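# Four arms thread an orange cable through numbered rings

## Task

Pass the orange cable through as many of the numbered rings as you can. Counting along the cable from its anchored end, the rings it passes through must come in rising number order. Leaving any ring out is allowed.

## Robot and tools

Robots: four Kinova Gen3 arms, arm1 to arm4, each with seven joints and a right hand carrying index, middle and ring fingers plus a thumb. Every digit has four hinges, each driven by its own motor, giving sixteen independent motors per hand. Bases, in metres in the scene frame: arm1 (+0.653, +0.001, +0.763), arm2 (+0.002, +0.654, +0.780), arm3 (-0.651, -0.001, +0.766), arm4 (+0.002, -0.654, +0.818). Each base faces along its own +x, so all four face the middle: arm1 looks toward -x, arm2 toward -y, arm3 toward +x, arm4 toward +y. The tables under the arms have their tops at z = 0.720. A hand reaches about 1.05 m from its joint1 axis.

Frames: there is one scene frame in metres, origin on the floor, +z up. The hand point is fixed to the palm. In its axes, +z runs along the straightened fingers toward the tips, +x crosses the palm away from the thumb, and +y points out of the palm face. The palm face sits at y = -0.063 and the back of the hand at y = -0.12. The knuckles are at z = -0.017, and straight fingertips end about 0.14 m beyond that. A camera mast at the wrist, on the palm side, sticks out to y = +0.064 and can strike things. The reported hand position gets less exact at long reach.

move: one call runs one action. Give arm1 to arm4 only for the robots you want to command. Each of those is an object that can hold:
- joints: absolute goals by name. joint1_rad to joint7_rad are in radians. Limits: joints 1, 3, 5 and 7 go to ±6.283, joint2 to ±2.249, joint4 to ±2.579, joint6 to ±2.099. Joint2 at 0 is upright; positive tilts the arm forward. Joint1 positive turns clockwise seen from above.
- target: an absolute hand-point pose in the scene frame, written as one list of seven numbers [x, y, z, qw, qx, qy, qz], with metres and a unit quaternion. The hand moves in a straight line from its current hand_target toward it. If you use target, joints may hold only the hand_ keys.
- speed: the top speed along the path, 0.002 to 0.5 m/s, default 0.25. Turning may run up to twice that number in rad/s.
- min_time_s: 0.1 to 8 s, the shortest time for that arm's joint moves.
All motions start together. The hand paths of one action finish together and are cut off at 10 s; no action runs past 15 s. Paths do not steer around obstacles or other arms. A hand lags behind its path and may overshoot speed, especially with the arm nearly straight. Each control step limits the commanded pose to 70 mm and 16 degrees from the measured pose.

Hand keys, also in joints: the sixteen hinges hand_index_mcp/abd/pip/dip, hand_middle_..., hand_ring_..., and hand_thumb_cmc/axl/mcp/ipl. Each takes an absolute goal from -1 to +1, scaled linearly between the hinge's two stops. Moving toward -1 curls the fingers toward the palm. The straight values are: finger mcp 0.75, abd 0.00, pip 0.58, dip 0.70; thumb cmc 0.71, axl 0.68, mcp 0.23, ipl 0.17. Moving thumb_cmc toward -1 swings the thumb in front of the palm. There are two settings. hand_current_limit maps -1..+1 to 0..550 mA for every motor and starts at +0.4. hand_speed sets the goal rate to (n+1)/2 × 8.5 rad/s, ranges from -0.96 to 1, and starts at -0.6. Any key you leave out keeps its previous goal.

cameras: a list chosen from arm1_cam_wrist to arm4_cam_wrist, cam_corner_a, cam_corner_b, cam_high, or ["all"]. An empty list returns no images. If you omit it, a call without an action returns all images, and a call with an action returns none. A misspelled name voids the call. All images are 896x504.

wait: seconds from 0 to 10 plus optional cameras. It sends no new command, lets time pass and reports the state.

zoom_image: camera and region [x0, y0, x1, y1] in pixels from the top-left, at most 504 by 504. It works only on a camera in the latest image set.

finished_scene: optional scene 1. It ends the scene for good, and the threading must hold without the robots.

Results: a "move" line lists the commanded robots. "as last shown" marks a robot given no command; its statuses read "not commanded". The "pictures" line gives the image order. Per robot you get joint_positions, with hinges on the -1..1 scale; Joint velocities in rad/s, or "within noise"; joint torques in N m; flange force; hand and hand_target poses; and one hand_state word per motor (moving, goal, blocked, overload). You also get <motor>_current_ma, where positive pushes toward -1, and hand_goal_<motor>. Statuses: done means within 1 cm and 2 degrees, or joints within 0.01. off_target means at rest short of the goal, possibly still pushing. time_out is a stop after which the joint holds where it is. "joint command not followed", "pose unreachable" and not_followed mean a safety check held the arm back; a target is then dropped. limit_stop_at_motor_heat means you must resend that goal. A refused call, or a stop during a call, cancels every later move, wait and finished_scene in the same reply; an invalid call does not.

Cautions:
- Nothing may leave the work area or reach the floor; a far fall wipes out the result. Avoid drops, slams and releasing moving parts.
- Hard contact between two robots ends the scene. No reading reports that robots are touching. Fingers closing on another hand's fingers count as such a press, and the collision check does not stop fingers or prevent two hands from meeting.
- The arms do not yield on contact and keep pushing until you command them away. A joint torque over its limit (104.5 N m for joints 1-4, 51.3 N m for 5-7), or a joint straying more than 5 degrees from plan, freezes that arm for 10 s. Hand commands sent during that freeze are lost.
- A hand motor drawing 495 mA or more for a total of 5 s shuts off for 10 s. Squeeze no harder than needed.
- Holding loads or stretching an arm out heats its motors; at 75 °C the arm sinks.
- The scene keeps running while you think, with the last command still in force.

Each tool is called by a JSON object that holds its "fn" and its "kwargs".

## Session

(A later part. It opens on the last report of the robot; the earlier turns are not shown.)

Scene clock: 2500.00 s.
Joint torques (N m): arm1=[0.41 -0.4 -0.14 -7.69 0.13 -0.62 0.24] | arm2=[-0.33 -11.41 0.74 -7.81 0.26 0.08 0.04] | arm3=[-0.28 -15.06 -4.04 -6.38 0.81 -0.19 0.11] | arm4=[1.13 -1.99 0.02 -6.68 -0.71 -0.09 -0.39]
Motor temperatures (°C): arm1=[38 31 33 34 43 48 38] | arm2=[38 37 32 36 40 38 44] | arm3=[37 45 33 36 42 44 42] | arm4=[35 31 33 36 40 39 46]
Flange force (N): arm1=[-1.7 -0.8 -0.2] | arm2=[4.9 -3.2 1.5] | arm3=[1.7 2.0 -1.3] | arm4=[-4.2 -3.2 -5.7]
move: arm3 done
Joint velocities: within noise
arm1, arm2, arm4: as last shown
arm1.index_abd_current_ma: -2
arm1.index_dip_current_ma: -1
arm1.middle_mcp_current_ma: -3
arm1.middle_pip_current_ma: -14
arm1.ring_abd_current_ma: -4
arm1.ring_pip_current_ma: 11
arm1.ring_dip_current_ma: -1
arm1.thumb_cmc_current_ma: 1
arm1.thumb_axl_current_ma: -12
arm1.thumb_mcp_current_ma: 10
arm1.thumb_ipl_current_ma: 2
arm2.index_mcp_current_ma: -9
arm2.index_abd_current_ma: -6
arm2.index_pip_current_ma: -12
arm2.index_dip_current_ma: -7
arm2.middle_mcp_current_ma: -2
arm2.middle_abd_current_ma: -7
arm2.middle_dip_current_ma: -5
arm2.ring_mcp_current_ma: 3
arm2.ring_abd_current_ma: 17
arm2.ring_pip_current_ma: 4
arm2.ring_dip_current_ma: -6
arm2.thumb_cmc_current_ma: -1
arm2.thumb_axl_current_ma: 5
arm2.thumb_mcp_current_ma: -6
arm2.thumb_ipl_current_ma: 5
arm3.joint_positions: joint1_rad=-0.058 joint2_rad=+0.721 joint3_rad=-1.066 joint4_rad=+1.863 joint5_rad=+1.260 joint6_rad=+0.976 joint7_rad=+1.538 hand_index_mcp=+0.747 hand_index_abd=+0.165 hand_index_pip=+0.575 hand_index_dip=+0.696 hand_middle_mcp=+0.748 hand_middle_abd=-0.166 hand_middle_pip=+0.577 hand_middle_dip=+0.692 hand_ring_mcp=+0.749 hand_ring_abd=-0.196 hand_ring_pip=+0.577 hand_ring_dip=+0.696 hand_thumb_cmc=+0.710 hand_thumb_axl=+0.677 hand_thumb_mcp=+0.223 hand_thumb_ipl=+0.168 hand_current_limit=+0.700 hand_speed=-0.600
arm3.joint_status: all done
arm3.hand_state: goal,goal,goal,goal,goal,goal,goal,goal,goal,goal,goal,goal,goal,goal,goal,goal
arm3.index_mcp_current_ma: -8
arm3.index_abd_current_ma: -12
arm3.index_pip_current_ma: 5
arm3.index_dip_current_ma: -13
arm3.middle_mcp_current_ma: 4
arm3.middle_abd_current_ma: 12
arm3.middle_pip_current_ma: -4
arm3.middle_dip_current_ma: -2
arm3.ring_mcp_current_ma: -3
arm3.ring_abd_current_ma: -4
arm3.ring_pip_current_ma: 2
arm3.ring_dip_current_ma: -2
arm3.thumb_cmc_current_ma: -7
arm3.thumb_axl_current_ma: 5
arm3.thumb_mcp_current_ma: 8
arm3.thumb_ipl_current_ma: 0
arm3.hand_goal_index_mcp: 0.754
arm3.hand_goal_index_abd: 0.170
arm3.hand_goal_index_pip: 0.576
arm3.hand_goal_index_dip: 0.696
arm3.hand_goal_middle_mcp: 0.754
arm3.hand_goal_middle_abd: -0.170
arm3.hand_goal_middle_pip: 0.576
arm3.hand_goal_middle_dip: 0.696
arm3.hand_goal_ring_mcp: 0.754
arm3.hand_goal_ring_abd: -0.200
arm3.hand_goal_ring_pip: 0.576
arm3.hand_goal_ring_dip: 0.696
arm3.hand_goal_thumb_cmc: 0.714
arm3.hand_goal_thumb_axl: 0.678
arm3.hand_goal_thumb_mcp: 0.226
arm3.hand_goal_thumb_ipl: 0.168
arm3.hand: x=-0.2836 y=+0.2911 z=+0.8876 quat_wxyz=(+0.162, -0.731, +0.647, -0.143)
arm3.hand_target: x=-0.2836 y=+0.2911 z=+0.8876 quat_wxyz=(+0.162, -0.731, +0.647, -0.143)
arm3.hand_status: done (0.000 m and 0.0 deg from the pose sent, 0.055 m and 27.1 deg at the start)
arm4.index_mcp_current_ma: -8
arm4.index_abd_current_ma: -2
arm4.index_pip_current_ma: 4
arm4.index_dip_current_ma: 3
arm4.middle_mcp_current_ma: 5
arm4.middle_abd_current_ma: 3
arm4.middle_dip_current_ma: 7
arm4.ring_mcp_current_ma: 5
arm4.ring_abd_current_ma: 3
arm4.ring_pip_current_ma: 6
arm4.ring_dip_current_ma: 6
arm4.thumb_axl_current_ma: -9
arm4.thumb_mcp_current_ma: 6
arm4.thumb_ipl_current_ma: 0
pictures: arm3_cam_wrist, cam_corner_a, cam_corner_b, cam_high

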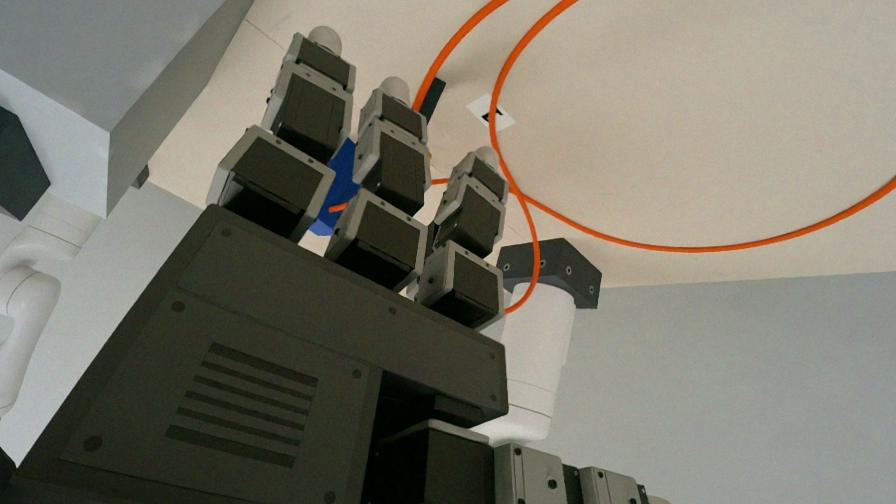

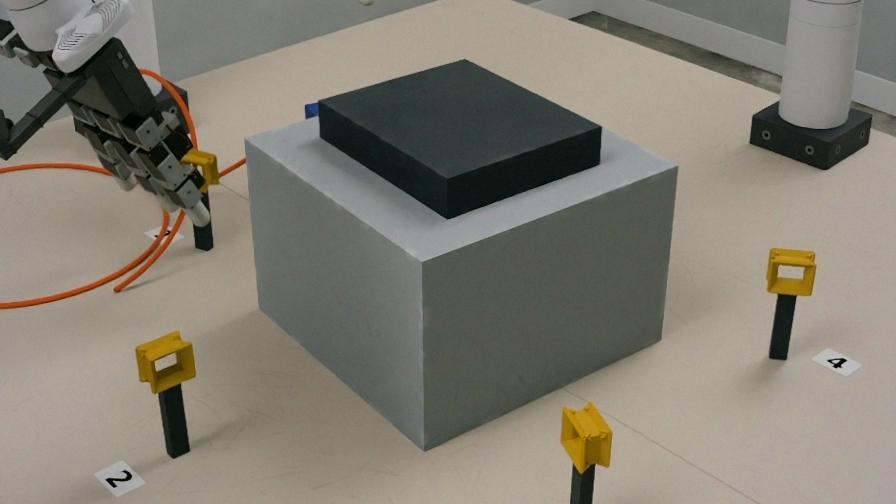

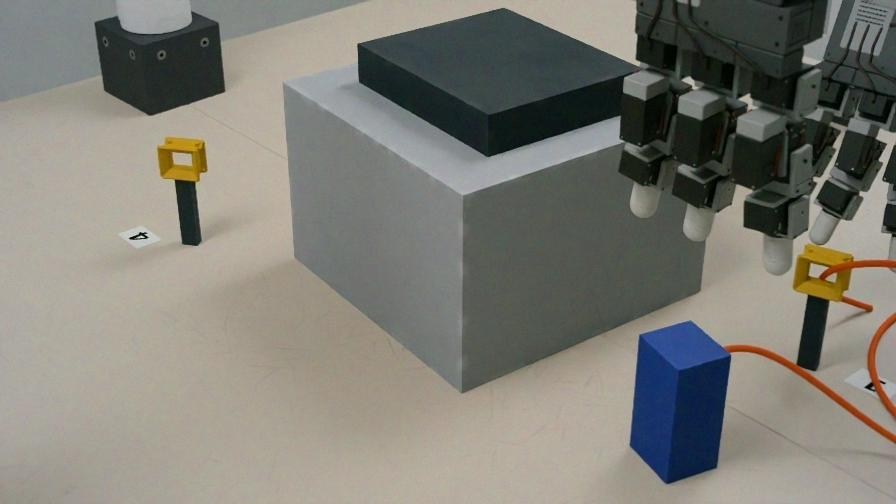

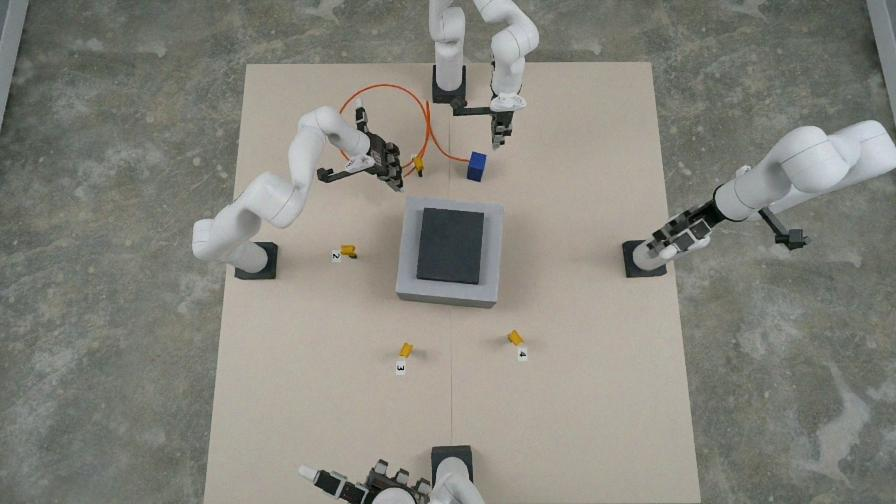

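{"fn": "move", "kwargs": {"arm3": {"target": [-0.2671, 0.2505, 0.9055, 0.1069, -0.8121, 0.5687, -0.0749], "speed": 0.2}}}

{"fn": "move", "kwargs": {"arm3": {"target": [-0.2476, 0.2576, 0.8285, 0.1069, -0.8121, 0.5687, -0.0749], "speed": 0.12}, "cameras": ["cam_corner_a", "cam_corner_b", "arm3_cam_wrist"]}}

{"fn": "zoom_image", "kwargs": {"camera": "arm3_cam_wrist", "region": [300, 0, 600, 250]}}

{"fn": "zoom_image", "kwargs": {"camera": "cam_corner_b", "region": [746, 200, 896, 350]}}

{"fn": "zoom_image", "kwargs": {"camera": "cam_corner_a", "region": [50, 130, 250, 330]}}

Scene clock: 2545.97 s.
Joint torques (N m): arm1=[0.39 -0.44 -0.16 -7.74 0.09 -0.63 0.27] | arm2=[-0.25 -11.39 0.84 -7.78 0.29 0.06 0.06] | arm3=[-0.28 -16.12 -5.23 -6.39 0.37 -0.56 0.05] | arm4=[1.12 -1.97 0.02 -6.68 -0.69 -0.09 -0.37]
Motor temperatures (°C): arm1=[38 31 33 34 43 48 38] | arm2=[38 37 32 36 40 38 44] | arm3=[37 45 33 36 42 44 42] | arm4=[35 31 33 36 40 39 46]
Flange force (N): arm1=[-1.7 -0.9 -0.1] | arm2=[4.8 -3.5 1.4] | arm3=[1.0 2.7 -0.9] | arm4=[-4.2 -3.1 -5.7]
move: arm3 done
Joint velocities: within noise
arm1, arm2, arm4: as last shown
arm1.index_mcp_current_ma: -7
arm1.index_abd_current_ma: -5
arm1.index_pip_current_ma: -12
arm1.index_dip_current_ma: 0
arm1.middle_mcp_current_ma: 1
arm1.middle_abd_current_ma: 8
arm1.middle_pip_current_ma: -5
arm1.middle_dip_current_ma: 6
arm1.ring_mcp_current_ma: -3
arm1.ring_dip_current_ma: 1
arm1.thumb_cmc_current_ma: 3
arm1.thumb_axl_current_ma: -8
arm1.thumb_ipl_current_ma: 5
arm2.index_abd_current_ma: -4
arm2.index_pip_current_ma: -6
arm2.index_dip_current_ma: -11
arm2.middle_mcp_current_ma: 10
arm2.middle_abd_current_ma: -12
arm2.middle_pip_current_ma: -5
arm2.middle_dip_current_ma: -8
arm2.ring_mcp_current_ma: 7
arm2.ring_abd_current_ma: 8
arm2.ring_pip_current_ma: -4
arm2.ring_dip_current_ma: -8
arm2.thumb_cmc_current_ma: -4
arm2.thumb_mcp_current_ma: -2
arm2.thumb_ipl_current_ma: 11
arm3.joint_positions: joint1_rad=+0.103 joint2_rad=+0.822 joint3_rad=-1.183 joint4_rad=+1.686 joint5_rad=+1.051 joint6_rad=+1.067 joint7_rad=+2.106 hand_index_mcp=+0.747 hand_index_abd=+0.165 hand_index_pip=+0.575 hand_index_dip=+0.696 hand_middle_mcp=+0.748 hand_middle_abd=-0.166 hand_middle_pip=+0.577 hand_middle_dip=+0.692 hand_ring_mcp=+0.749 hand_ring_abd=-0.196 hand_ring_pip=+0.577 hand_ring_dip=+0.696 hand_thumb_cmc=+0.710 hand_thumb_axl=+0.677 hand_thumb_mcp=+0.223 hand_thumb_ipl=+0.168 hand_current_limit=+0.700 hand_speed=-0.600
arm3.joint_status: not commanded
arm3.hand_state: goal,goal,goal,goal,goal,goal,goal,goal,goal,goal,goal,goal,goal,goal,goal,goal
arm3.index_mcp_current_ma: -11
arm3.index_abd_current_ma: -11
arm3.index_pip_current_ma: -4
arm3.index_dip_current_ma: -16
arm3.middle_mcp_current_ma: 9
arm3.middle_abd_current_ma: -2
arm3.middle_pip_current_ma: 0
arm3.middle_dip_current_ma: -2
arm3.ring_mcp_current_ma: -2
arm3.ring_abd_current_ma: -4
arm3.ring_pip_current_ma: 9
arm3.ring_dip_current_ma: 0
arm3.thumb_cmc_current_ma: -1
arm3.thumb_axl_current_ma: 2
arm3.thumb_mcp_current_ma: 3
arm3.thumb_ipl_current_ma: 8
arm3.hand_goal_index_mcp: 0.754
arm3.hand_goal_index_abd: 0.170
arm3.hand_goal_index_pip: 0.576
arm3.hand_goal_index_dip: 0.696
arm3.hand_goal_middle_mcp: 0.754
arm3.hand_goal_middle_abd: -0.170
arm3.hand_goal_middle_pip: 0.576
arm3.hand_goal_middle_dip: 0.696
arm3.hand_goal_ring_mcp: 0.754
arm3.hand_goal_ring_abd: -0.200
arm3.hand_goal_ring_pip: 0.576
arm3.hand_goal_ring_dip: 0.696
arm3.hand_goal_thumb_cmc: 0.714
arm3.hand_goal_thumb_axl: 0.678
arm3.hand_goal_thumb_mcp: 0.226
arm3.hand_goal_thumb_ipl: 0.168
arm3.hand: x=-0.2671 y=+0.2505 z=+0.9055 quat_wxyz=(+0.107, -0.812, +0.569, -0.075)
arm3.hand_target: x=-0.2671 y=+0.2505 z=+0.9055 quat_wxyz=(+0.107, -0.812, +0.569, -0.075)
arm3.hand_status: done (0.000 m and 0.0 deg from the pose sent, 0.047 m and 16.4 deg at the start)
arm4.index_mcp_current_ma: -10
arm4.index_abd_current_ma: 0
arm4.index_pip_current_ma: 6
arm4.index_dip_current_ma: -1
arm4.middle_mcp_current_ma: 13
arm4.middle_abd_current_ma: 6
arm4.middle_dip_current_ma: 4
arm4.ring_mcp_current_ma: 3
arm4.ring_abd_current_ma: 5
arm4.ring_pip_current_ma: 5
arm4.ring_dip_current_ma: 4
arm4.thumb_cmc_current_ma: 11
arm4.thumb_axl_current_ma: -2
arm4.thumb_mcp_current_ma: 0
arm4.thumb_ipl_current_ma: 1
pictures: none

Scene clock: 2547.17 s.
Joint torques (N m): arm1=[0.42 -0.47 -0.13 -7.7 0.1 -0.62 0.26] | arm2=[-0.3 -11.46 0.79 -7.84 0.29 0.08 0.08] | arm3=[-0.24 -17.82 -5.52 -5.36 0.31 -0.55 0.06] | arm4=[1.14 -2 0.02 -6.69 -0.69 -0.1 -0.37]
Motor temperatures (°C): arm1=[38 31 33 34 43 48 38] | arm2=[38 37 32 36 40 38 44] | arm3=[37 45 33 36 42 44 42] | arm4=[35 31 33 36 40 39 46]
Flange force (N): arm1=[-1.9 -0.8 -0.2] | arm2=[4.9 -3.5 1.6] | arm3=[0.7 2.2 -0.9] | arm4=[-4.2 -3.1 -5.7]
move: arm3 done
Joint velocities: within noise
arm1, arm4: as last shown
arm1.index_mcp_current_ma: -8
arm1.index_abd_current_ma: -3
arm1.index_pip_current_ma: -8
arm1.index_dip_current_ma: -1
arm1.middle_mcp_current_ma: 4
arm1.middle_abd_current_ma: 5
arm1.middle_pip_current_ma: -16
arm1.middle_dip_current_ma: 2
arm1.ring_abd_current_ma: -3
arm1.ring_pip_current_ma: 15
arm1.ring_dip_current_ma: 2
arm1.thumb_cmc_current_ma: 1
arm1.thumb_axl_current_ma: -6
arm1.thumb_mcp_current_ma: 9
arm1.thumb_ipl_current_ma: 4
arm2.joint_positions: joint1_rad=-0.150 joint2_rad=+0.095 joint3_rad=-0.445 joint4_rad=+1.823 joint5_rad=+0.043 joint6_rad=+1.240 joint7_rad=-2.104 hand_index_mcp=+0.748 hand_index_abd=+0.097 hand_index_pip=+0.571 hand_index_dip=+0.691 hand_middle_mcp=+0.748 hand_middle_abd=-0.117 hand_middle_pip=+0.573 hand_middle_dip=+0.694 hand_ring_mcp=+0.748 hand_ring_abd=-0.145 hand_ring_pip=+0.571 hand_ring_dip=+0.694 hand_thumb_cmc=+0.716 hand_thumb_axl=+0.677 hand_thumb_mcp=+0.219 hand_thumb_ipl=+0.168 hand_current_limit=+0.700 hand_speed=-0.600
arm2.joint_status: not commanded
arm2.hand_state: goal,goal,goal,goal,goal,goal,goal,goal,goal,goal,goal,goal,goal,goal,goal,goal
arm2.index_mcp_current_ma: -10
arm2.index_abd_current_ma: -3
arm2.index_pip_current_ma: -12
arm2.index_dip_current_ma: -6
arm2.middle_mcp_current_ma: 2
arm2.middle_abd_current_ma: -9
arm2.middle_pip_current_ma: -7
arm2.middle_dip_current_ma: -8
arm2.ring_mcp_current_ma: 7
arm2.ring_abd_current_ma: 12
arm2.ring_pip_current_ma: 0
arm2.ring_dip_current_ma: -9
arm2.thumb_cmc_current_ma: -6
arm2.thumb_axl_current_ma: 5
arm2.thumb_mcp_current_ma: -5
arm2.thumb_ipl_current_ma: 3
arm2.hand_goal_index_mcp: 0.754
arm2.hand_goal_index_abd: 0.100
arm2.hand_goal_index_pip: 0.576
arm2.hand_goal_index_dip: 0.696
arm2.hand_goal_middle_mcp: 0.754
arm2.hand_goal_middle_abd: -0.120
arm2.hand_goal_middle_pip: 0.576
arm2.hand_goal_middle_dip: 0.696
arm2.hand_goal_ring_mcp: 0.754
arm2.hand_goal_ring_abd: -0.150
arm2.hand_goal_ring_pip: 0.576
arm2.hand_goal_ring_dip: 0.696
arm2.hand_goal_thumb_cmc: 0.714
arm2.hand_goal_thumb_axl: 0.678
arm2.hand_goal_thumb_mcp: 0.226
arm2.hand_goal_thumb_ipl: 0.168
arm2.hand: x=+0.0600 y=+0.3800 z=+1.0800 quat_wxyz=(+0.000, +0.725, -0.688, +0.000)
arm2.hand_target: x=+0.0600 y=+0.3800 z=+1.0800 quat_wxyz=(+0.000, +0.725, -0.688, +0.000)
arm2.hand_status: not commanded
arm3.joint_positions: joint1_rad=+0.039 joint2_rad=+0.956 joint3_rad=-1.070 joint4_rad=+1.690 joint5_rad=+1.202 joint6_rad=+0.967 joint7_rad=+2.023 hand_index_mcp=+0.747 hand_index_abd=+0.165 hand_index_pip=+0.575 hand_index_dip=+0.696 hand_middle_mcp=+0.748 hand_middle_abd=-0.166 hand_middle_pip=+0.577 hand_middle_dip=+0.692 hand_ring_mcp=+0.749 hand_ring_abd=-0.196 hand_ring_pip=+0.577 hand_ring_dip=+0.696 hand_thumb_cmc=+0.710 hand_thumb_axl=+0.677 hand_thumb_mcp=+0.223 hand_thumb_ipl=+0.168 hand_current_limit=+0.700 hand_speed=-0.600
arm3.joint_status: not commanded
arm3.hand_state: goal,goal,goal,goal,goal,goal,goal,goal,goal,goal,goal,goal,goal,goal,goal,goal
arm3.index_mcp_current_ma: -14
arm3.index_abd_current_ma: -15
arm3.index_pip_current_ma: 9
arm3.index_dip_current_ma: -18
arm3.middle_mcp_current_ma: 2
arm3.middle_abd_current_ma: 13
arm3.middle_pip_current_ma: -4
arm3.middle_dip_current_ma: -8
arm3.ring_mcp_current_ma: -1
arm3.ring_abd_current_ma: -1
arm3.ring_pip_current_ma: -5
arm3.ring_dip_current_ma: -12
arm3.thumb_cmc_current_ma: -13
arm3.thumb_axl_current_ma: 5
arm3.thumb_mcp_current_ma: 10
arm3.thumb_ipl_current_ma: 1
arm3.hand_goal_index_mcp: 0.754
arm3.hand_goal_index_abd: 0.170
arm3.hand_goal_index_pip: 0.576
arm3.hand_goal_index_dip: 0.696
arm3.hand_goal_middle_mcp: 0.754
arm3.hand_goal_middle_abd: -0.170
arm3.hand_goal_middle_pip: 0.576
arm3.hand_goal_middle_dip: 0.696
arm3.hand_goal_ring_mcp: 0.754
arm3.hand_goal_ring_abd: -0.200
arm3.hand_goal_ring_pip: 0.576
arm3.hand_goal_ring_dip: 0.696
arm3.hand_goal_thumb_cmc: 0.714
arm3.hand_goal_thumb_axl: 0.678
arm3.hand_goal_thumb_mcp: 0.226
arm3.hand_goal_thumb_ipl: 0.168
arm3.hand: x=-0.2476 y=+0.2576 z=+0.8285 quat_wxyz=(+0.107, -0.812, +0.569, -0.075)
arm3.hand_target: x=-0.2476 y=+0.2576 z=+0.8285 quat_wxyz=(+0.107, -0.812, +0.569, -0.075)
arm3.hand_status: done (0.000 m and 0.0 deg from the pose sent, 0.080 m and 0.0 deg at the start)
arm4.index_mcp_current_ma: -2
arm4.index_abd_current_ma: -4
arm4.index_pip_current_ma: 5
arm4.index_dip_current_ma: 0
arm4.middle_mcp_current_ma: 2
arm4.middle_abd_current_ma: 12
arm4.middle_pip_current_ma: 12
arm4.middle_dip_current_ma: 2
arm4.ring_mcp_current_ma: 6
arm4.ring_abd_current_ma: 6
arm4.ring_dip_current_ma: 8
arm4.thumb_cmc_current_ma: 10
arm4.thumb_axl_current_ma: -6
arm4.thumb_mcp_current_ma: 3
arm4.thumb_ipl_current_ma: 6
pictures: arm3_cam_wrist, cam_corner_a, cam_corner_b

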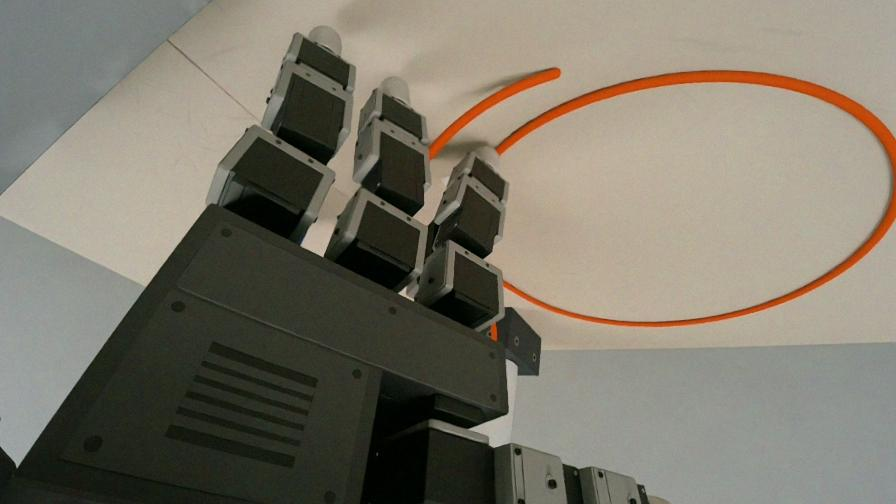

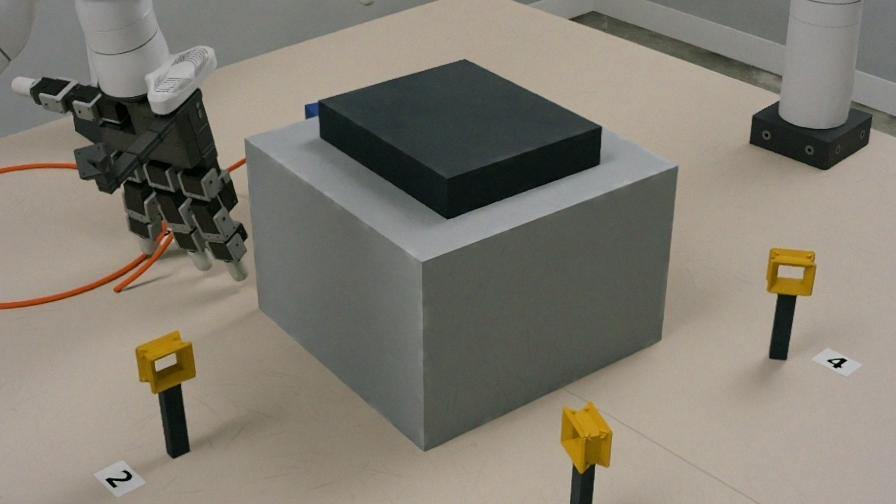

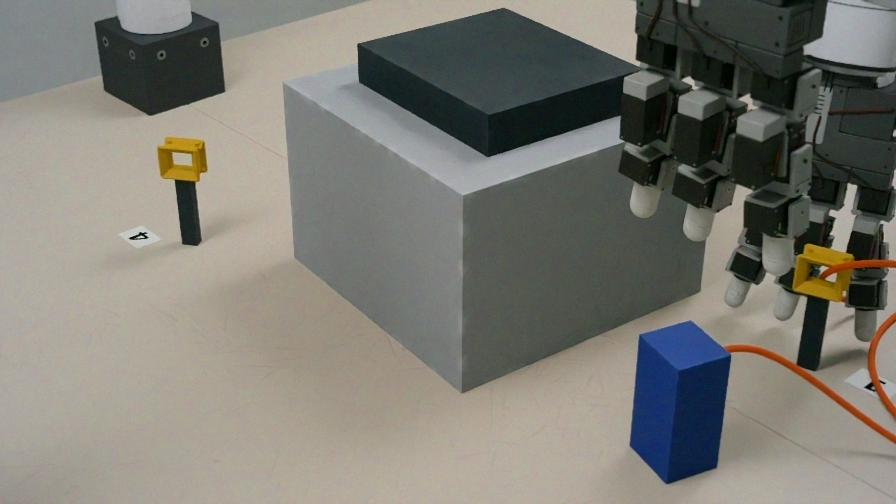

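Scaled by 1.680 from the camera's image (finer frame: 1280x720).

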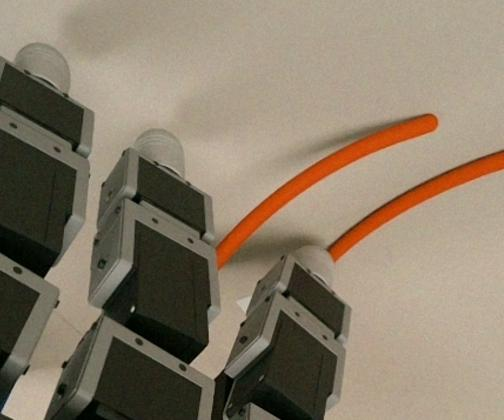

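Scaled by 3.360 from the camera's image (finer frame: 1280x720).

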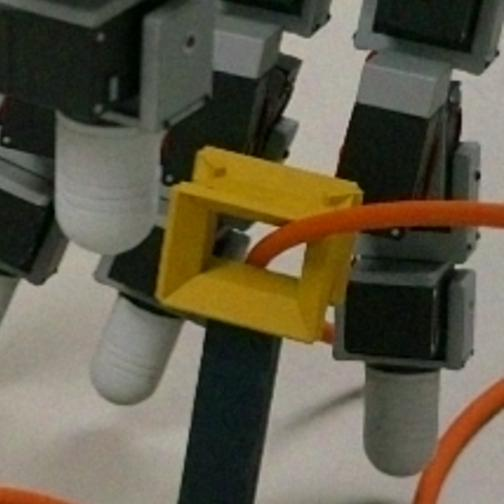

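Scaled by 2.520 from the camera's image (finer frame: 1280x720).

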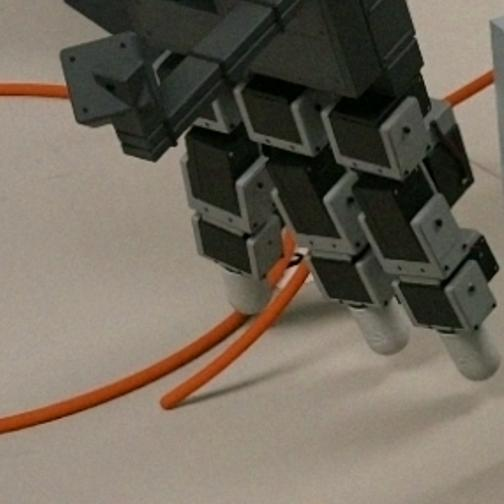

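{"fn": "move", "kwargs": {"arm3": {"joints": {"hand_index_abd": -0.46, "hand_middle_abd": 0.46, "hand_ring_abd": 0.0}}, "cameras": ["arm3_cam_wrist"]}}

{"fn": "zoom_image", "kwargs": {"camera": "arm3_cam_wrist", "region": [300, 0, 600, 250]}}

Scene clock: 2551.83 s.
Joint torques (N m): arm1=[0.38 -0.45 -0.12 -7.7 0.12 -0.62 0.23] | arm2=[-0.32 -11.42 0.84 -7.83 0.28 0.08 0.07] | arm3=[-0.33 -17.85 -5.53 -5.37 0.35 -0.52 0.08] | arm4=[1.13 -1.97 0.03 -6.7 -0.7 -0.1 -0.37]
Motor temperatures (°C): arm1=[38 31 33 34 43 48 38] | arm2=[38 37 32 36 40 38 44] | arm3=[37 45 33 36 42 44 42] | arm4=[35 31 33 36 40 39 46]
Flange force (N): arm1=[-1.8 -0.8 -0.2] | arm2=[4.8 -3.4 1.5] | arm3=[0.9 2.4 -1.0] | arm4=[-4.1 -3.1 -5.6]
move: arm3 off_target
Joint velocities: within noise
arm1, arm2, arm4: as last shown
arm1.index_abd_current_ma: 0
arm1.index_pip_current_ma: -7
arm1.middle_mcp_current_ma: -3
arm1.middle_abd_current_ma: 8
arm1.middle_pip_current_ma: -13
arm1.middle_dip_current_ma: 8
arm1.ring_mcp_current_ma: -7
arm1.ring_abd_current_ma: -2
arm1.ring_pip_current_ma: 9
arm1.ring_dip_current_ma: -2
arm1.thumb_axl_current_ma: -8
arm1.thumb_mcp_current_ma: 8
arm1.thumb_ipl_current_ma: 6
arm2.index_mcp_current_ma: -14
arm2.index_abd_current_ma: -2
arm2.index_pip_current_ma: -7
arm2.index_dip_current_ma: -8
arm2.middle_mcp_current_ma: 5
arm2.middle_abd_current_ma: -12
arm2.middle_dip_current_ma: -6
arm2.ring_mcp_current_ma: 4
arm2.ring_abd_current_ma: 13
arm2.ring_pip_current_ma: 4
arm2.ring_dip_current_ma: -8
arm2.thumb_cmc_current_ma: -9
arm2.thumb_axl_current_ma: 11
arm2.thumb_mcp_current_ma: -12
arm2.thumb_ipl_current_ma: 6
arm3.joint_positions: joint1_rad=+0.039 joint2_rad=+0.956 joint3_rad=-1.070 joint4_rad=+1.690 joint5_rad=+1.202 joint6_rad=+0.967 joint7_rad=+2.023 hand_index_mcp=+0.746 hand_index_abd=-0.046 hand_index_pip=+0.575 hand_index_dip=+0.696 hand_middle_mcp=+0.752 hand_middle_abd=+0.040 hand_middle_pip=+0.584 hand_middle_dip=+0.693 hand_ring_mcp=+0.749 hand_ring_abd=+0.008 hand_ring_pip=+0.577 hand_ring_dip=+0.696 hand_thumb_cmc=+0.710 hand_thumb_axl=+0.677 hand_thumb_mcp=+0.223 hand_thumb_ipl=+0.168 hand_current_limit=+0.700 hand_speed=-0.600
arm3.joint_status: hand_index_abd off_target (ended at -0.046, target -0.460); hand_middle_abd off_target (ended at +0.040, target +0.460); the others done
arm3.hand_state: goal,blocked,goal,goal,goal,blocked,goal,goal,goal,goal,goal,goal,goal,goal,goal,goal
arm3.index_mcp_current_ma: -14
arm3.index_abd_current_ma: 464
arm3.index_pip_current_ma: 5
arm3.index_dip_current_ma: -14
arm3.middle_mcp_current_ma: 0
arm3.middle_abd_current_ma: -464
arm3.middle_pip_current_ma: 1
arm3.middle_dip_current_ma: -3
arm3.ring_mcp_current_ma: 5
arm3.ring_abd_current_ma: 5
arm3.ring_pip_current_ma: 3
arm3.ring_dip_current_ma: -6
arm3.thumb_cmc_current_ma: 2
arm3.thumb_axl_current_ma: 4
arm3.thumb_mcp_current_ma: 12
arm3.thumb_ipl_current_ma: 2
arm3.hand_goal_index_mcp: 0.754
arm3.hand_goal_index_abd: -0.460
arm3.hand_goal_index_pip: 0.576
arm3.hand_goal_index_dip: 0.696
arm3.hand_goal_middle_mcp: 0.754
arm3.hand_goal_middle_abd: 0.460
arm3.hand_goal_middle_pip: 0.576
arm3.hand_goal_middle_dip: 0.696
arm3.hand_goal_ring_mcp: 0.754
arm3.hand_goal_ring_abd: 0.000
arm3.hand_goal_ring_pip: 0.576
arm3.hand_goal_ring_dip: 0.696
arm3.hand_goal_thumb_cmc: 0.714
arm3.hand_goal_thumb_axl: 0.678
arm3.hand_goal_thumb_mcp: 0.226
arm3.hand_goal_thumb_ipl: 0.168
arm3.hand: x=-0.2476 y=+0.2576 z=+0.8285 quat_wxyz=(+0.107, -0.812, +0.569, -0.075)
arm3.hand_target: x=-0.2476 y=+0.2576 z=+0.8285 quat_wxyz=(+0.107, -0.812, +0.569, -0.075)
arm3.hand_status: not commanded
arm4.index_mcp_current_ma: -3
arm4.index_abd_current_ma: -1
arm4.index_pip_current_ma: 2
arm4.index_dip_current_ma: 1
arm4.middle_mcp_current_ma: 7
arm4.middle_abd_current_ma: 7
arm4.middle_pip_current_ma: 8
arm4.middle_dip_current_ma: 5
arm4.ring_mcp_current_ma: 8
arm4.ring_abd_current_ma: 8
arm4.ring_pip_current_ma: 6
arm4.ring_dip_current_ma: 7
arm4.thumb_cmc_current_ma: 9
arm4.thumb_axl_current_ma: -5
arm4.thumb_mcp_current_ma: 5
arm4.thumb_ipl_current_ma: 3

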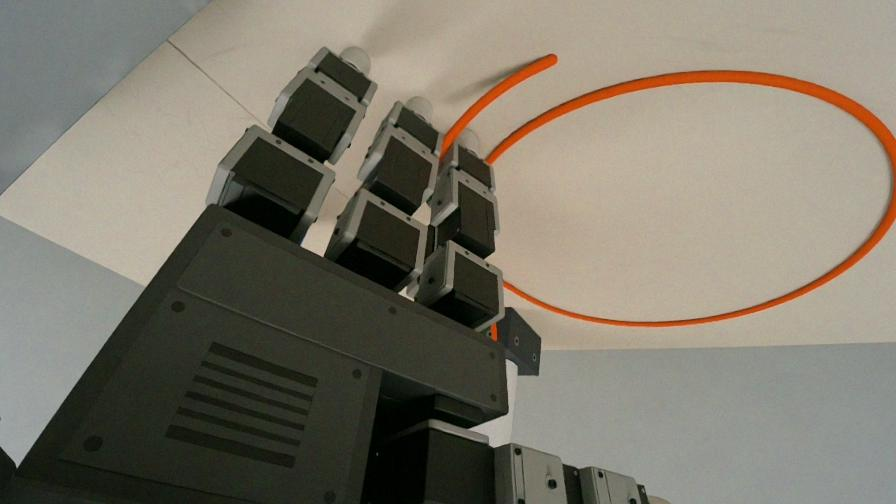

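Scaled by 1.680 from the camera's image (finer frame: 1280x720).

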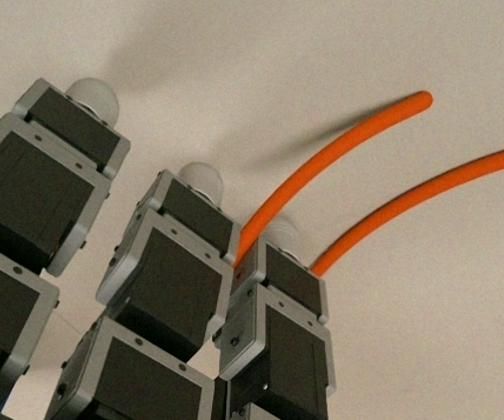

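{"fn": "move", "kwargs": {"arm3": {"target": [-0.2842, 0.1969, 0.937, 0, -0.9537, 0.3007, 0], "speed": 0.22}, "cameras": ["cam_corner_a", "arm3_cam_wrist", "cam_high"]}}

{"fn": "zoom_image", "kwargs": {"camera": "cam_corner_a", "region": [0, 50, 250, 300]}}

{"fn": "zoom_image", "kwargs": {"camera": "cam_high", "region": [300, 60, 500, 260]}}

Scene clock: 2623.70 s.
Joint torques (N m): arm1=[0.41 -0.44 -0.12 -7.68 0.14 -0.64 0.27] | arm2=[-0.27 -11.42 0.79 -7.84 0.25 0.11 0.05] | arm3=[-0.38 -17.33 -6.09 -5.6 -0.33 -0.17 0.12] | arm4=[1.13 -1.97 -0.01 -6.71 -0.7 -0.12 -0.38]
Motor temperatures (°C): arm1=[38 31 33 34 43 48 38] | arm2=[38 37 32 36 40 38 44] | arm3=[37 45 34 36 42 44 42] | arm4=[35 31 33 36 40 39 46]
Flange force (N): arm1=[-1.9 -0.7 -0.4] | arm2=[4.8 -3.4 1.7] | arm3=[-0.7 2.8 0.6] | arm4=[-4.1 -3.2 -5.6]
move: arm3 done
Joint velocities: within noise
arm1, arm2, arm4: as last shown
arm1.index_mcp_current_ma: -9
arm1.index_abd_current_ma: -4
arm1.index_pip_current_ma: -9
arm1.index_dip_current_ma: 0
arm1.middle_abd_current_ma: 9
arm1.middle_pip_current_ma: -9
arm1.middle_dip_current_ma: 3
arm1.ring_mcp_current_ma: -2
arm1.ring_abd_current_ma: -6
arm1.ring_pip_current_ma: 14
arm1.ring_dip_current_ma: 5
arm1.thumb_cmc_current_ma: 2
arm1.thumb_axl_current_ma: -9
arm1.thumb_ipl_current_ma: 2
arm2.index_mcp_current_ma: -11
arm2.index_abd_current_ma: -5
arm2.index_pip_current_ma: -13
arm2.index_dip_current_ma: -11
arm2.middle_mcp_current_ma: 3
arm2.middle_abd_current_ma: -14
arm2.middle_dip_current_ma: -11
arm2.ring_mcp_current_ma: 8
arm2.ring_pip_current_ma: 5
arm2.ring_dip_current_ma: -6
arm2.thumb_cmc_current_ma: -8
arm2.thumb_axl_current_ma: 4
arm2.thumb_mcp_current_ma: -5
arm2.thumb_ipl_current_ma: 12
arm3.joint_positions: joint1_rad=+0.071 joint2_rad=+0.934 joint3_rad=-1.295 joint4_rad=+1.494 joint5_rad=+0.902 joint6_rad=+1.400 joint7_rad=+2.830 hand_index_mcp=+0.746 hand_index_abd=-0.046 hand_index_pip=+0.575 hand_index_dip=+0.696 hand_middle_mcp=+0.756 hand_middle_abd=+0.040 hand_middle_pip=+0.572 hand_middle_dip=+0.692 hand_ring_mcp=+0.749 hand_ring_abd=+0.007 hand_ring_pip=+0.577 hand_ring_dip=+0.696 hand_thumb_cmc=+0.710 hand_thumb_axl=+0.677 hand_thumb_mcp=+0.223 hand_thumb_ipl=+0.168 hand_current_limit=+0.700 hand_speed=-0.600
arm3.joint_status: not commanded
arm3.hand_state: goal,blocked,goal,goal,goal,blocked,goal,goal,goal,goal,goal,goal,goal,goal,goal,goal
arm3.index_mcp_current_ma: -13
arm3.index_abd_current_ma: 457
arm3.index_pip_current_ma: 2
arm3.index_dip_current_ma: -14
arm3.middle_mcp_current_ma: 7
arm3.middle_abd_current_ma: -465
arm3.middle_pip_current_ma: 3
arm3.middle_dip_current_ma: -2
arm3.ring_mcp_current_ma: -1
arm3.ring_abd_current_ma: -3
arm3.ring_pip_current_ma: -1
arm3.ring_dip_current_ma: 7
arm3.thumb_cmc_current_ma: -3
arm3.thumb_axl_current_ma: -8
arm3.thumb_mcp_current_ma: 8
arm3.thumb_ipl_current_ma: 4
arm3.hand_goal_index_mcp: 0.754
arm3.hand_goal_index_abd: -0.460
arm3.hand_goal_index_pip: 0.576
arm3.hand_goal_index_dip: 0.696
arm3.hand_goal_middle_mcp: 0.754
arm3.hand_goal_middle_abd: 0.460
arm3.hand_goal_middle_pip: 0.576
arm3.hand_goal_middle_dip: 0.696
arm3.hand_goal_ring_mcp: 0.754
arm3.hand_goal_ring_abd: 0.000
arm3.hand_goal_ring_pip: 0.576
arm3.hand_goal_ring_dip: 0.696
arm3.hand_goal_thumb_cmc: 0.714
arm3.hand_goal_thumb_axl: 0.678
arm3.hand_goal_thumb_mcp: 0.226
arm3.hand_goal_thumb_ipl: 0.168
arm3.hand: x=-0.2842 y=+0.1969 z=+0.9370 quat_wxyz=(+0.000, -0.954, +0.301, +0.000)
arm3.hand_target: x=-0.2842 y=+0.1969 z=+0.9370 quat_wxyz=(+0.000, -0.954, +0.301, +0.000)
arm3.hand_status: done (0.000 m and 0.0 deg from the pose sent, 0.130 m and 38.0 deg at the start)
arm4.index_mcp_current_ma: -4
arm4.index_abd_current_ma: 0
arm4.index_pip_current_ma: 0
arm4.index_dip_current_ma: -7
arm4.middle_mcp_current_ma: 6
arm4.middle_abd_current_ma: 8
arm4.middle_pip_current_ma: -6
arm4.middle_dip_current_ma: 0
arm4.ring_mcp_current_ma: 1
arm4.ring_abd_current_ma: 6
arm4.ring_dip_current_ma: 13
arm4.thumb_cmc_current_ma: 8
arm4.thumb_axl_current_ma: -7
arm4.thumb_mcp_current_ma: -4
arm4.thumb_ipl_current_ma: -3
pictures: arm3_cam_wrist, cam_corner_a, cam_high

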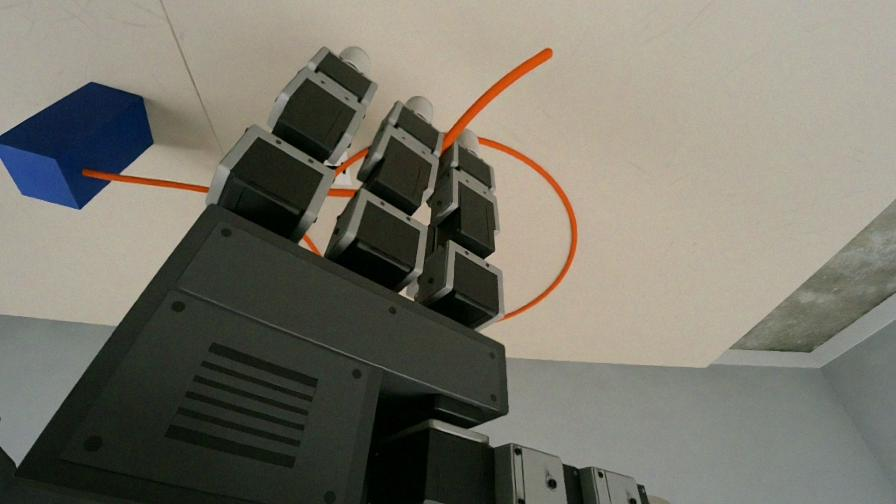

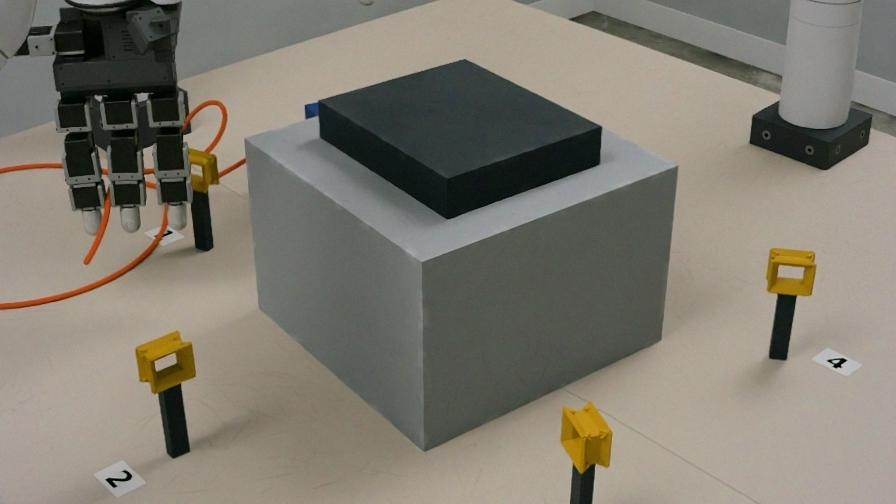

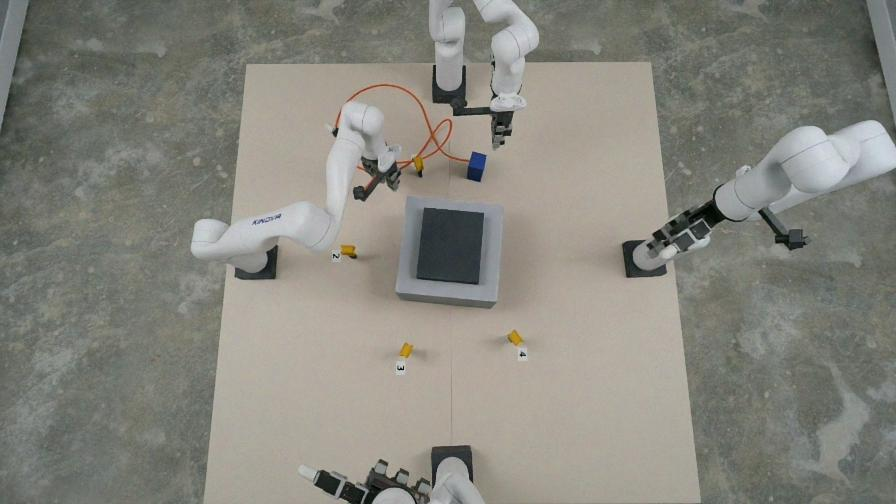

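Scaled by 2.016 from the camera's image (finer frame: 1280x720).

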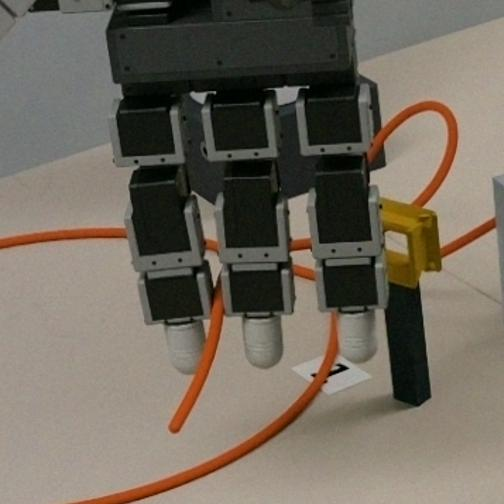

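Scaled by 2.520 from the camera's image (finer frame: 1280x720).

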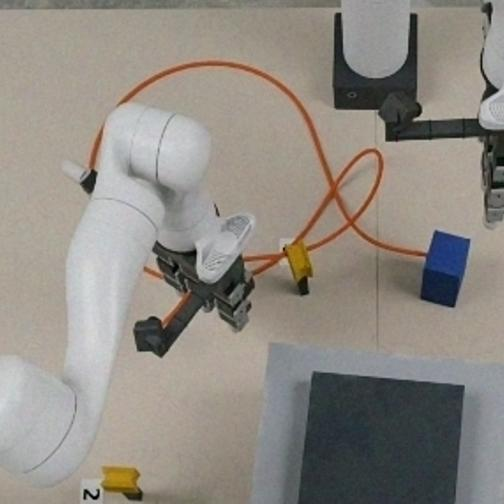

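{"fn": "move", "kwargs": {"arm3": {"target": [-0.307, 0.1046, 0.9602, -0.1902, -0.9786, -0.077, -0.015], "speed": 0.22}, "cameras": ["cam_corner_a", "arm3_cam_wrist", "cam_high", "cam_corner_b"]}}

{"fn": "zoom_image", "kwargs": {"camera": "cam_corner_a", "region": [30, 130, 280, 380]}}

{"fn": "zoom_image", "kwargs": {"camera": "cam_high", "region": [300, 100, 450, 250]}}

{"fn": "zoom_image", "kwargs": {"camera": "arm3_cam_wrist", "region": [300, 0, 700, 300]}}

Scene clock: 2646.60 s.
Joint torques (N m): arm1=[0.38 -0.43 -0.15 -7.68 0.12 -0.61 0.24] | arm2=[-0.32 -11.41 0.74 -7.77 0.25 0.07 0.03] | arm3=[-0.31 -15.57 -4.9 -4.49 -0.11 0.97 0.11] | arm4=[1.12 -1.99 0.01 -6.72 -0.69 -0.1 -0.36]
Motor temperatures (°C): arm1=[38 31 33 34 43 48 38] | arm2=[38 37 32 36 40 38 44] | arm3=[37 44 34 36 42 44 42] | arm4=[35 31 33 36 40 39 46]
Flange force (N): arm1=[-1.8 -0.8 -0.3] | arm2=[5.0 -3.2 1.3] | arm3=[-1.4 1.5 0.5] | arm4=[-4.2 -3.1 -5.6]
move: arm3 done
Joint velocities: within noise
arm1, arm2, arm4: as last shown
arm1.index_mcp_current_ma: -12
arm1.index_abd_current_ma: -5
arm1.index_pip_current_ma: -6
arm1.index_dip_current_ma: -1
arm1.middle_mcp_current_ma: 6
arm1.middle_abd_current_ma: 6
arm1.middle_dip_current_ma: 9
arm1.ring_mcp_current_ma: -1
arm1.ring_abd_current_ma: -3
arm1.ring_pip_current_ma: 7
arm1.ring_dip_current_ma: 3
arm1.thumb_cmc_current_ma: 0
arm1.thumb_axl_current_ma: -7
arm1.thumb_mcp_current_ma: 10
arm1.thumb_ipl_current_ma: 5
arm2.index_mcp_current_ma: -10
arm2.index_abd_current_ma: -7
arm2.index_pip_current_ma: -9
arm2.index_dip_current_ma: -12
arm2.middle_mcp_current_ma: 2
arm2.middle_abd_current_ma: -15
arm2.middle_dip_current_ma: -10
arm2.ring_mcp_current_ma: 7
arm2.ring_pip_current_ma: 1
arm2.ring_dip_current_ma: -9
arm2.thumb_cmc_current_ma: -9
arm2.thumb_axl_current_ma: 9
arm2.thumb_mcp_current_ma: -6
arm2.thumb_ipl_current_ma: 7
arm3.joint_positions: joint1_rad=-0.041 joint2_rad=+0.914 joint3_rad=-1.318 joint4_rad=+1.728 joint5_rad=+0.982 joint6_rad=+1.658 joint7_rad=+3.281 hand_index_mcp=+0.751 hand_index_abd=-0.046 hand_index_pip=+0.575 hand_index_dip=+0.696 hand_middle_mcp=+0.757 hand_middle_abd=+0.040 hand_middle_pip=+0.581 hand_middle_dip=+0.701 hand_ring_mcp=+0.758 hand_ring_abd=+0.007 hand_ring_pip=+0.581 hand_ring_dip=+0.696 hand_thumb_cmc=+0.719 hand_thumb_axl=+0.677 hand_thumb_mcp=+0.223 hand_thumb_ipl=+0.168 hand_current_limit=+0.700 hand_speed=-0.600
arm3.joint_status: not commanded
arm3.hand_state: goal,blocked,goal,goal,goal,blocked,goal,goal,goal,goal,goal,goal,goal,goal,goal,goal
arm3.index_mcp_current_ma: -4
arm3.index_abd_current_ma: 463
arm3.index_pip_current_ma: -3
arm3.index_dip_current_ma: -3
arm3.middle_mcp_current_ma: 12
arm3.middle_abd_current_ma: -468
arm3.middle_pip_current_ma: -4
arm3.middle_dip_current_ma: 0
arm3.ring_mcp_current_ma: 5
arm3.ring_abd_current_ma: -3
arm3.ring_pip_current_ma: 1
arm3.ring_dip_current_ma: -4
arm3.thumb_cmc_current_ma: -3
arm3.thumb_axl_current_ma: 6
arm3.thumb_mcp_current_ma: 9
arm3.thumb_ipl_current_ma: 8
arm3.hand_goal_index_mcp: 0.754
arm3.hand_goal_index_abd: -0.460
arm3.hand_goal_index_pip: 0.576
arm3.hand_goal_index_dip: 0.696
arm3.hand_goal_middle_mcp: 0.754
arm3.hand_goal_middle_abd: 0.460
arm3.hand_goal_middle_pip: 0.576
arm3.hand_goal_middle_dip: 0.696
arm3.hand_goal_ring_mcp: 0.754
arm3.hand_goal_ring_abd: 0.000
arm3.hand_goal_ring_pip: 0.576
arm3.hand_goal_ring_dip: 0.696
arm3.hand_goal_thumb_cmc: 0.714
arm3.hand_goal_thumb_axl: 0.678
arm3.hand_goal_thumb_mcp: 0.226
arm3.hand_goal_thumb_ipl: 0.168
arm3.hand: x=-0.3070 y=+0.1046 z=+0.9602 quat_wxyz=(-0.190, -0.979, -0.077, -0.015)
arm3.hand_target: x=-0.3070 y=+0.1046 z=+0.9602 quat_wxyz=(-0.190, -0.979, -0.077, -0.015)
arm3.hand_status: done (0.000 m and 0.0 deg from the pose sent, 0.098 m and 48.9 deg at the start)
arm4.index_mcp_current_ma: -7
arm4.index_abd_current_ma: -3
arm4.index_pip_current_ma: 4
arm4.index_dip_current_ma: -2
arm4.middle_mcp_current_ma: 3
arm4.middle_abd_current_ma: 11
arm4.middle_pip_current_ma: 6
arm4.ring_mcp_current_ma: -5
arm4.ring_abd_current_ma: 2
arm4.ring_pip_current_ma: 4
arm4.ring_dip_current_ma: 11
arm4.thumb_cmc_current_ma: 14
arm4.thumb_axl_current_ma: -11
arm4.thumb_mcp_current_ma: 1
arm4.thumb_ipl_current_ma: 3
pictures: arm3_cam_wrist, cam_corner_a, cam_corner_b, cam_high

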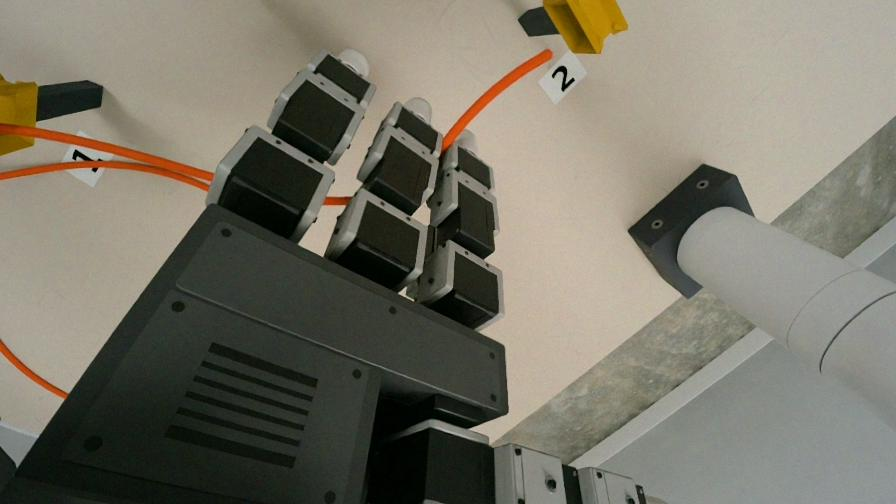

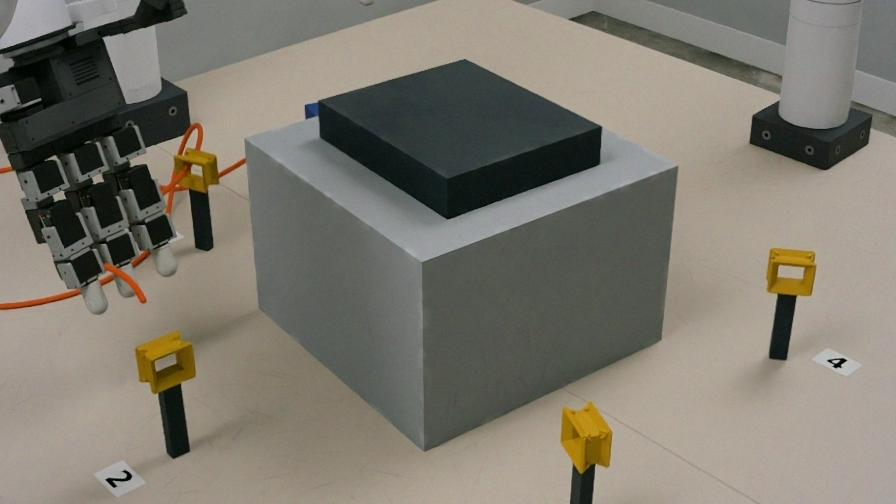

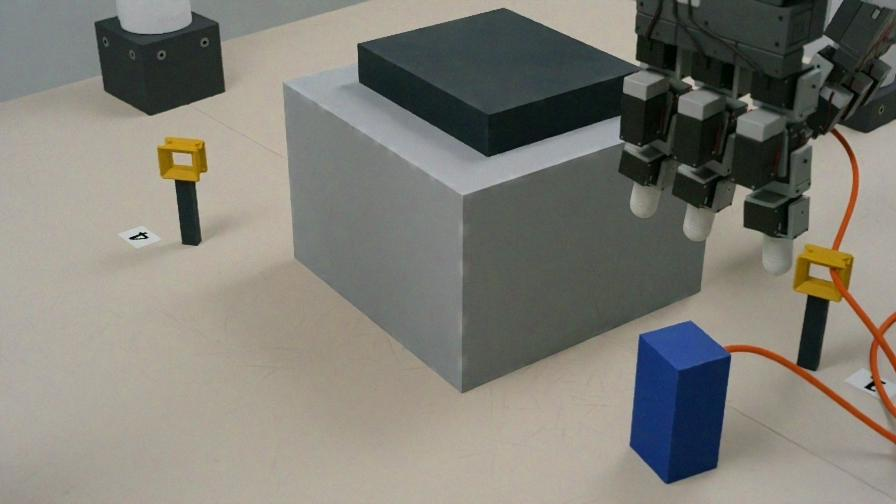

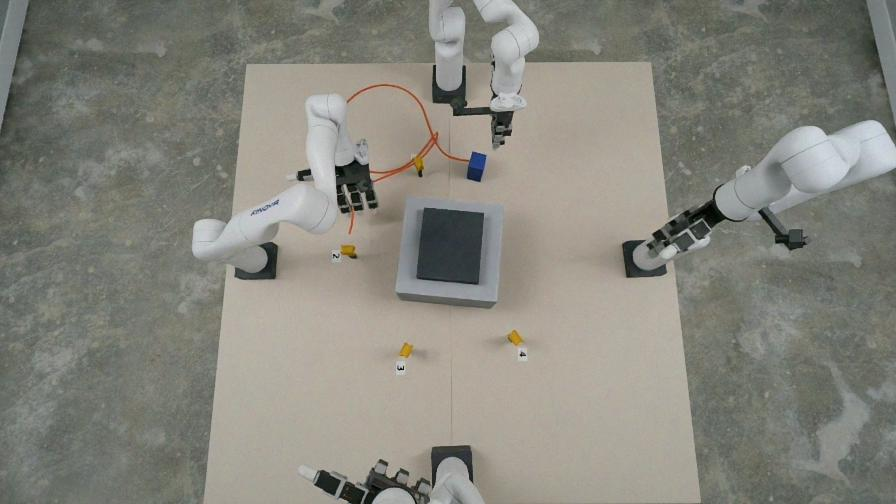

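Scaled by 2.016 from the camera's image (finer frame: 1280x720).

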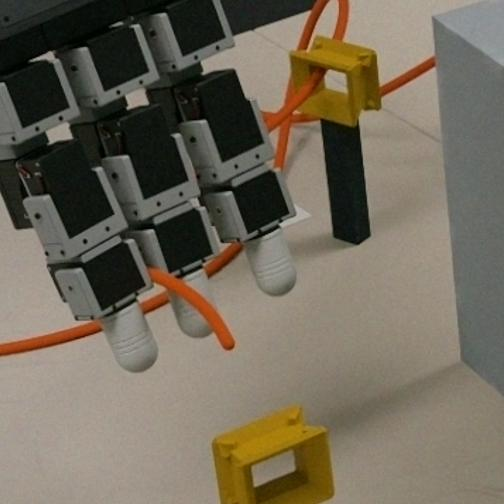

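Scaled by 3.360 from the camera's image (finer frame: 1280x720).

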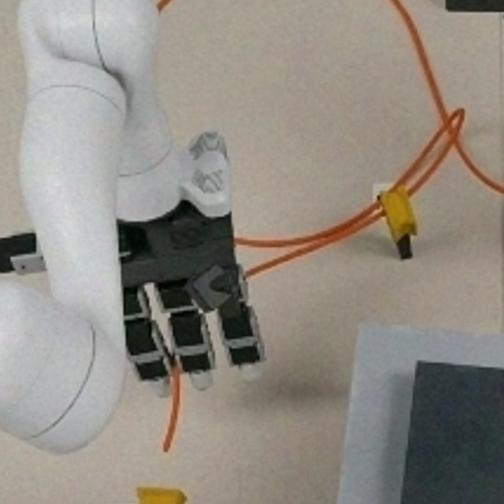

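Scaled by 1.260 from the camera's image (finer frame: 1280x720).

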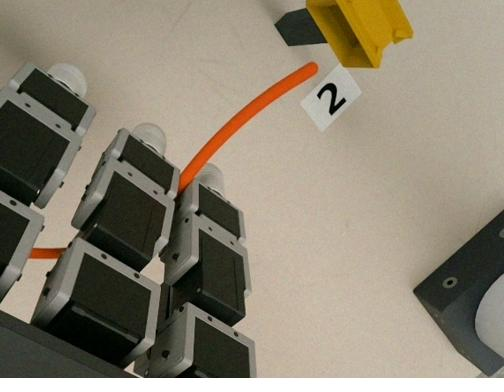

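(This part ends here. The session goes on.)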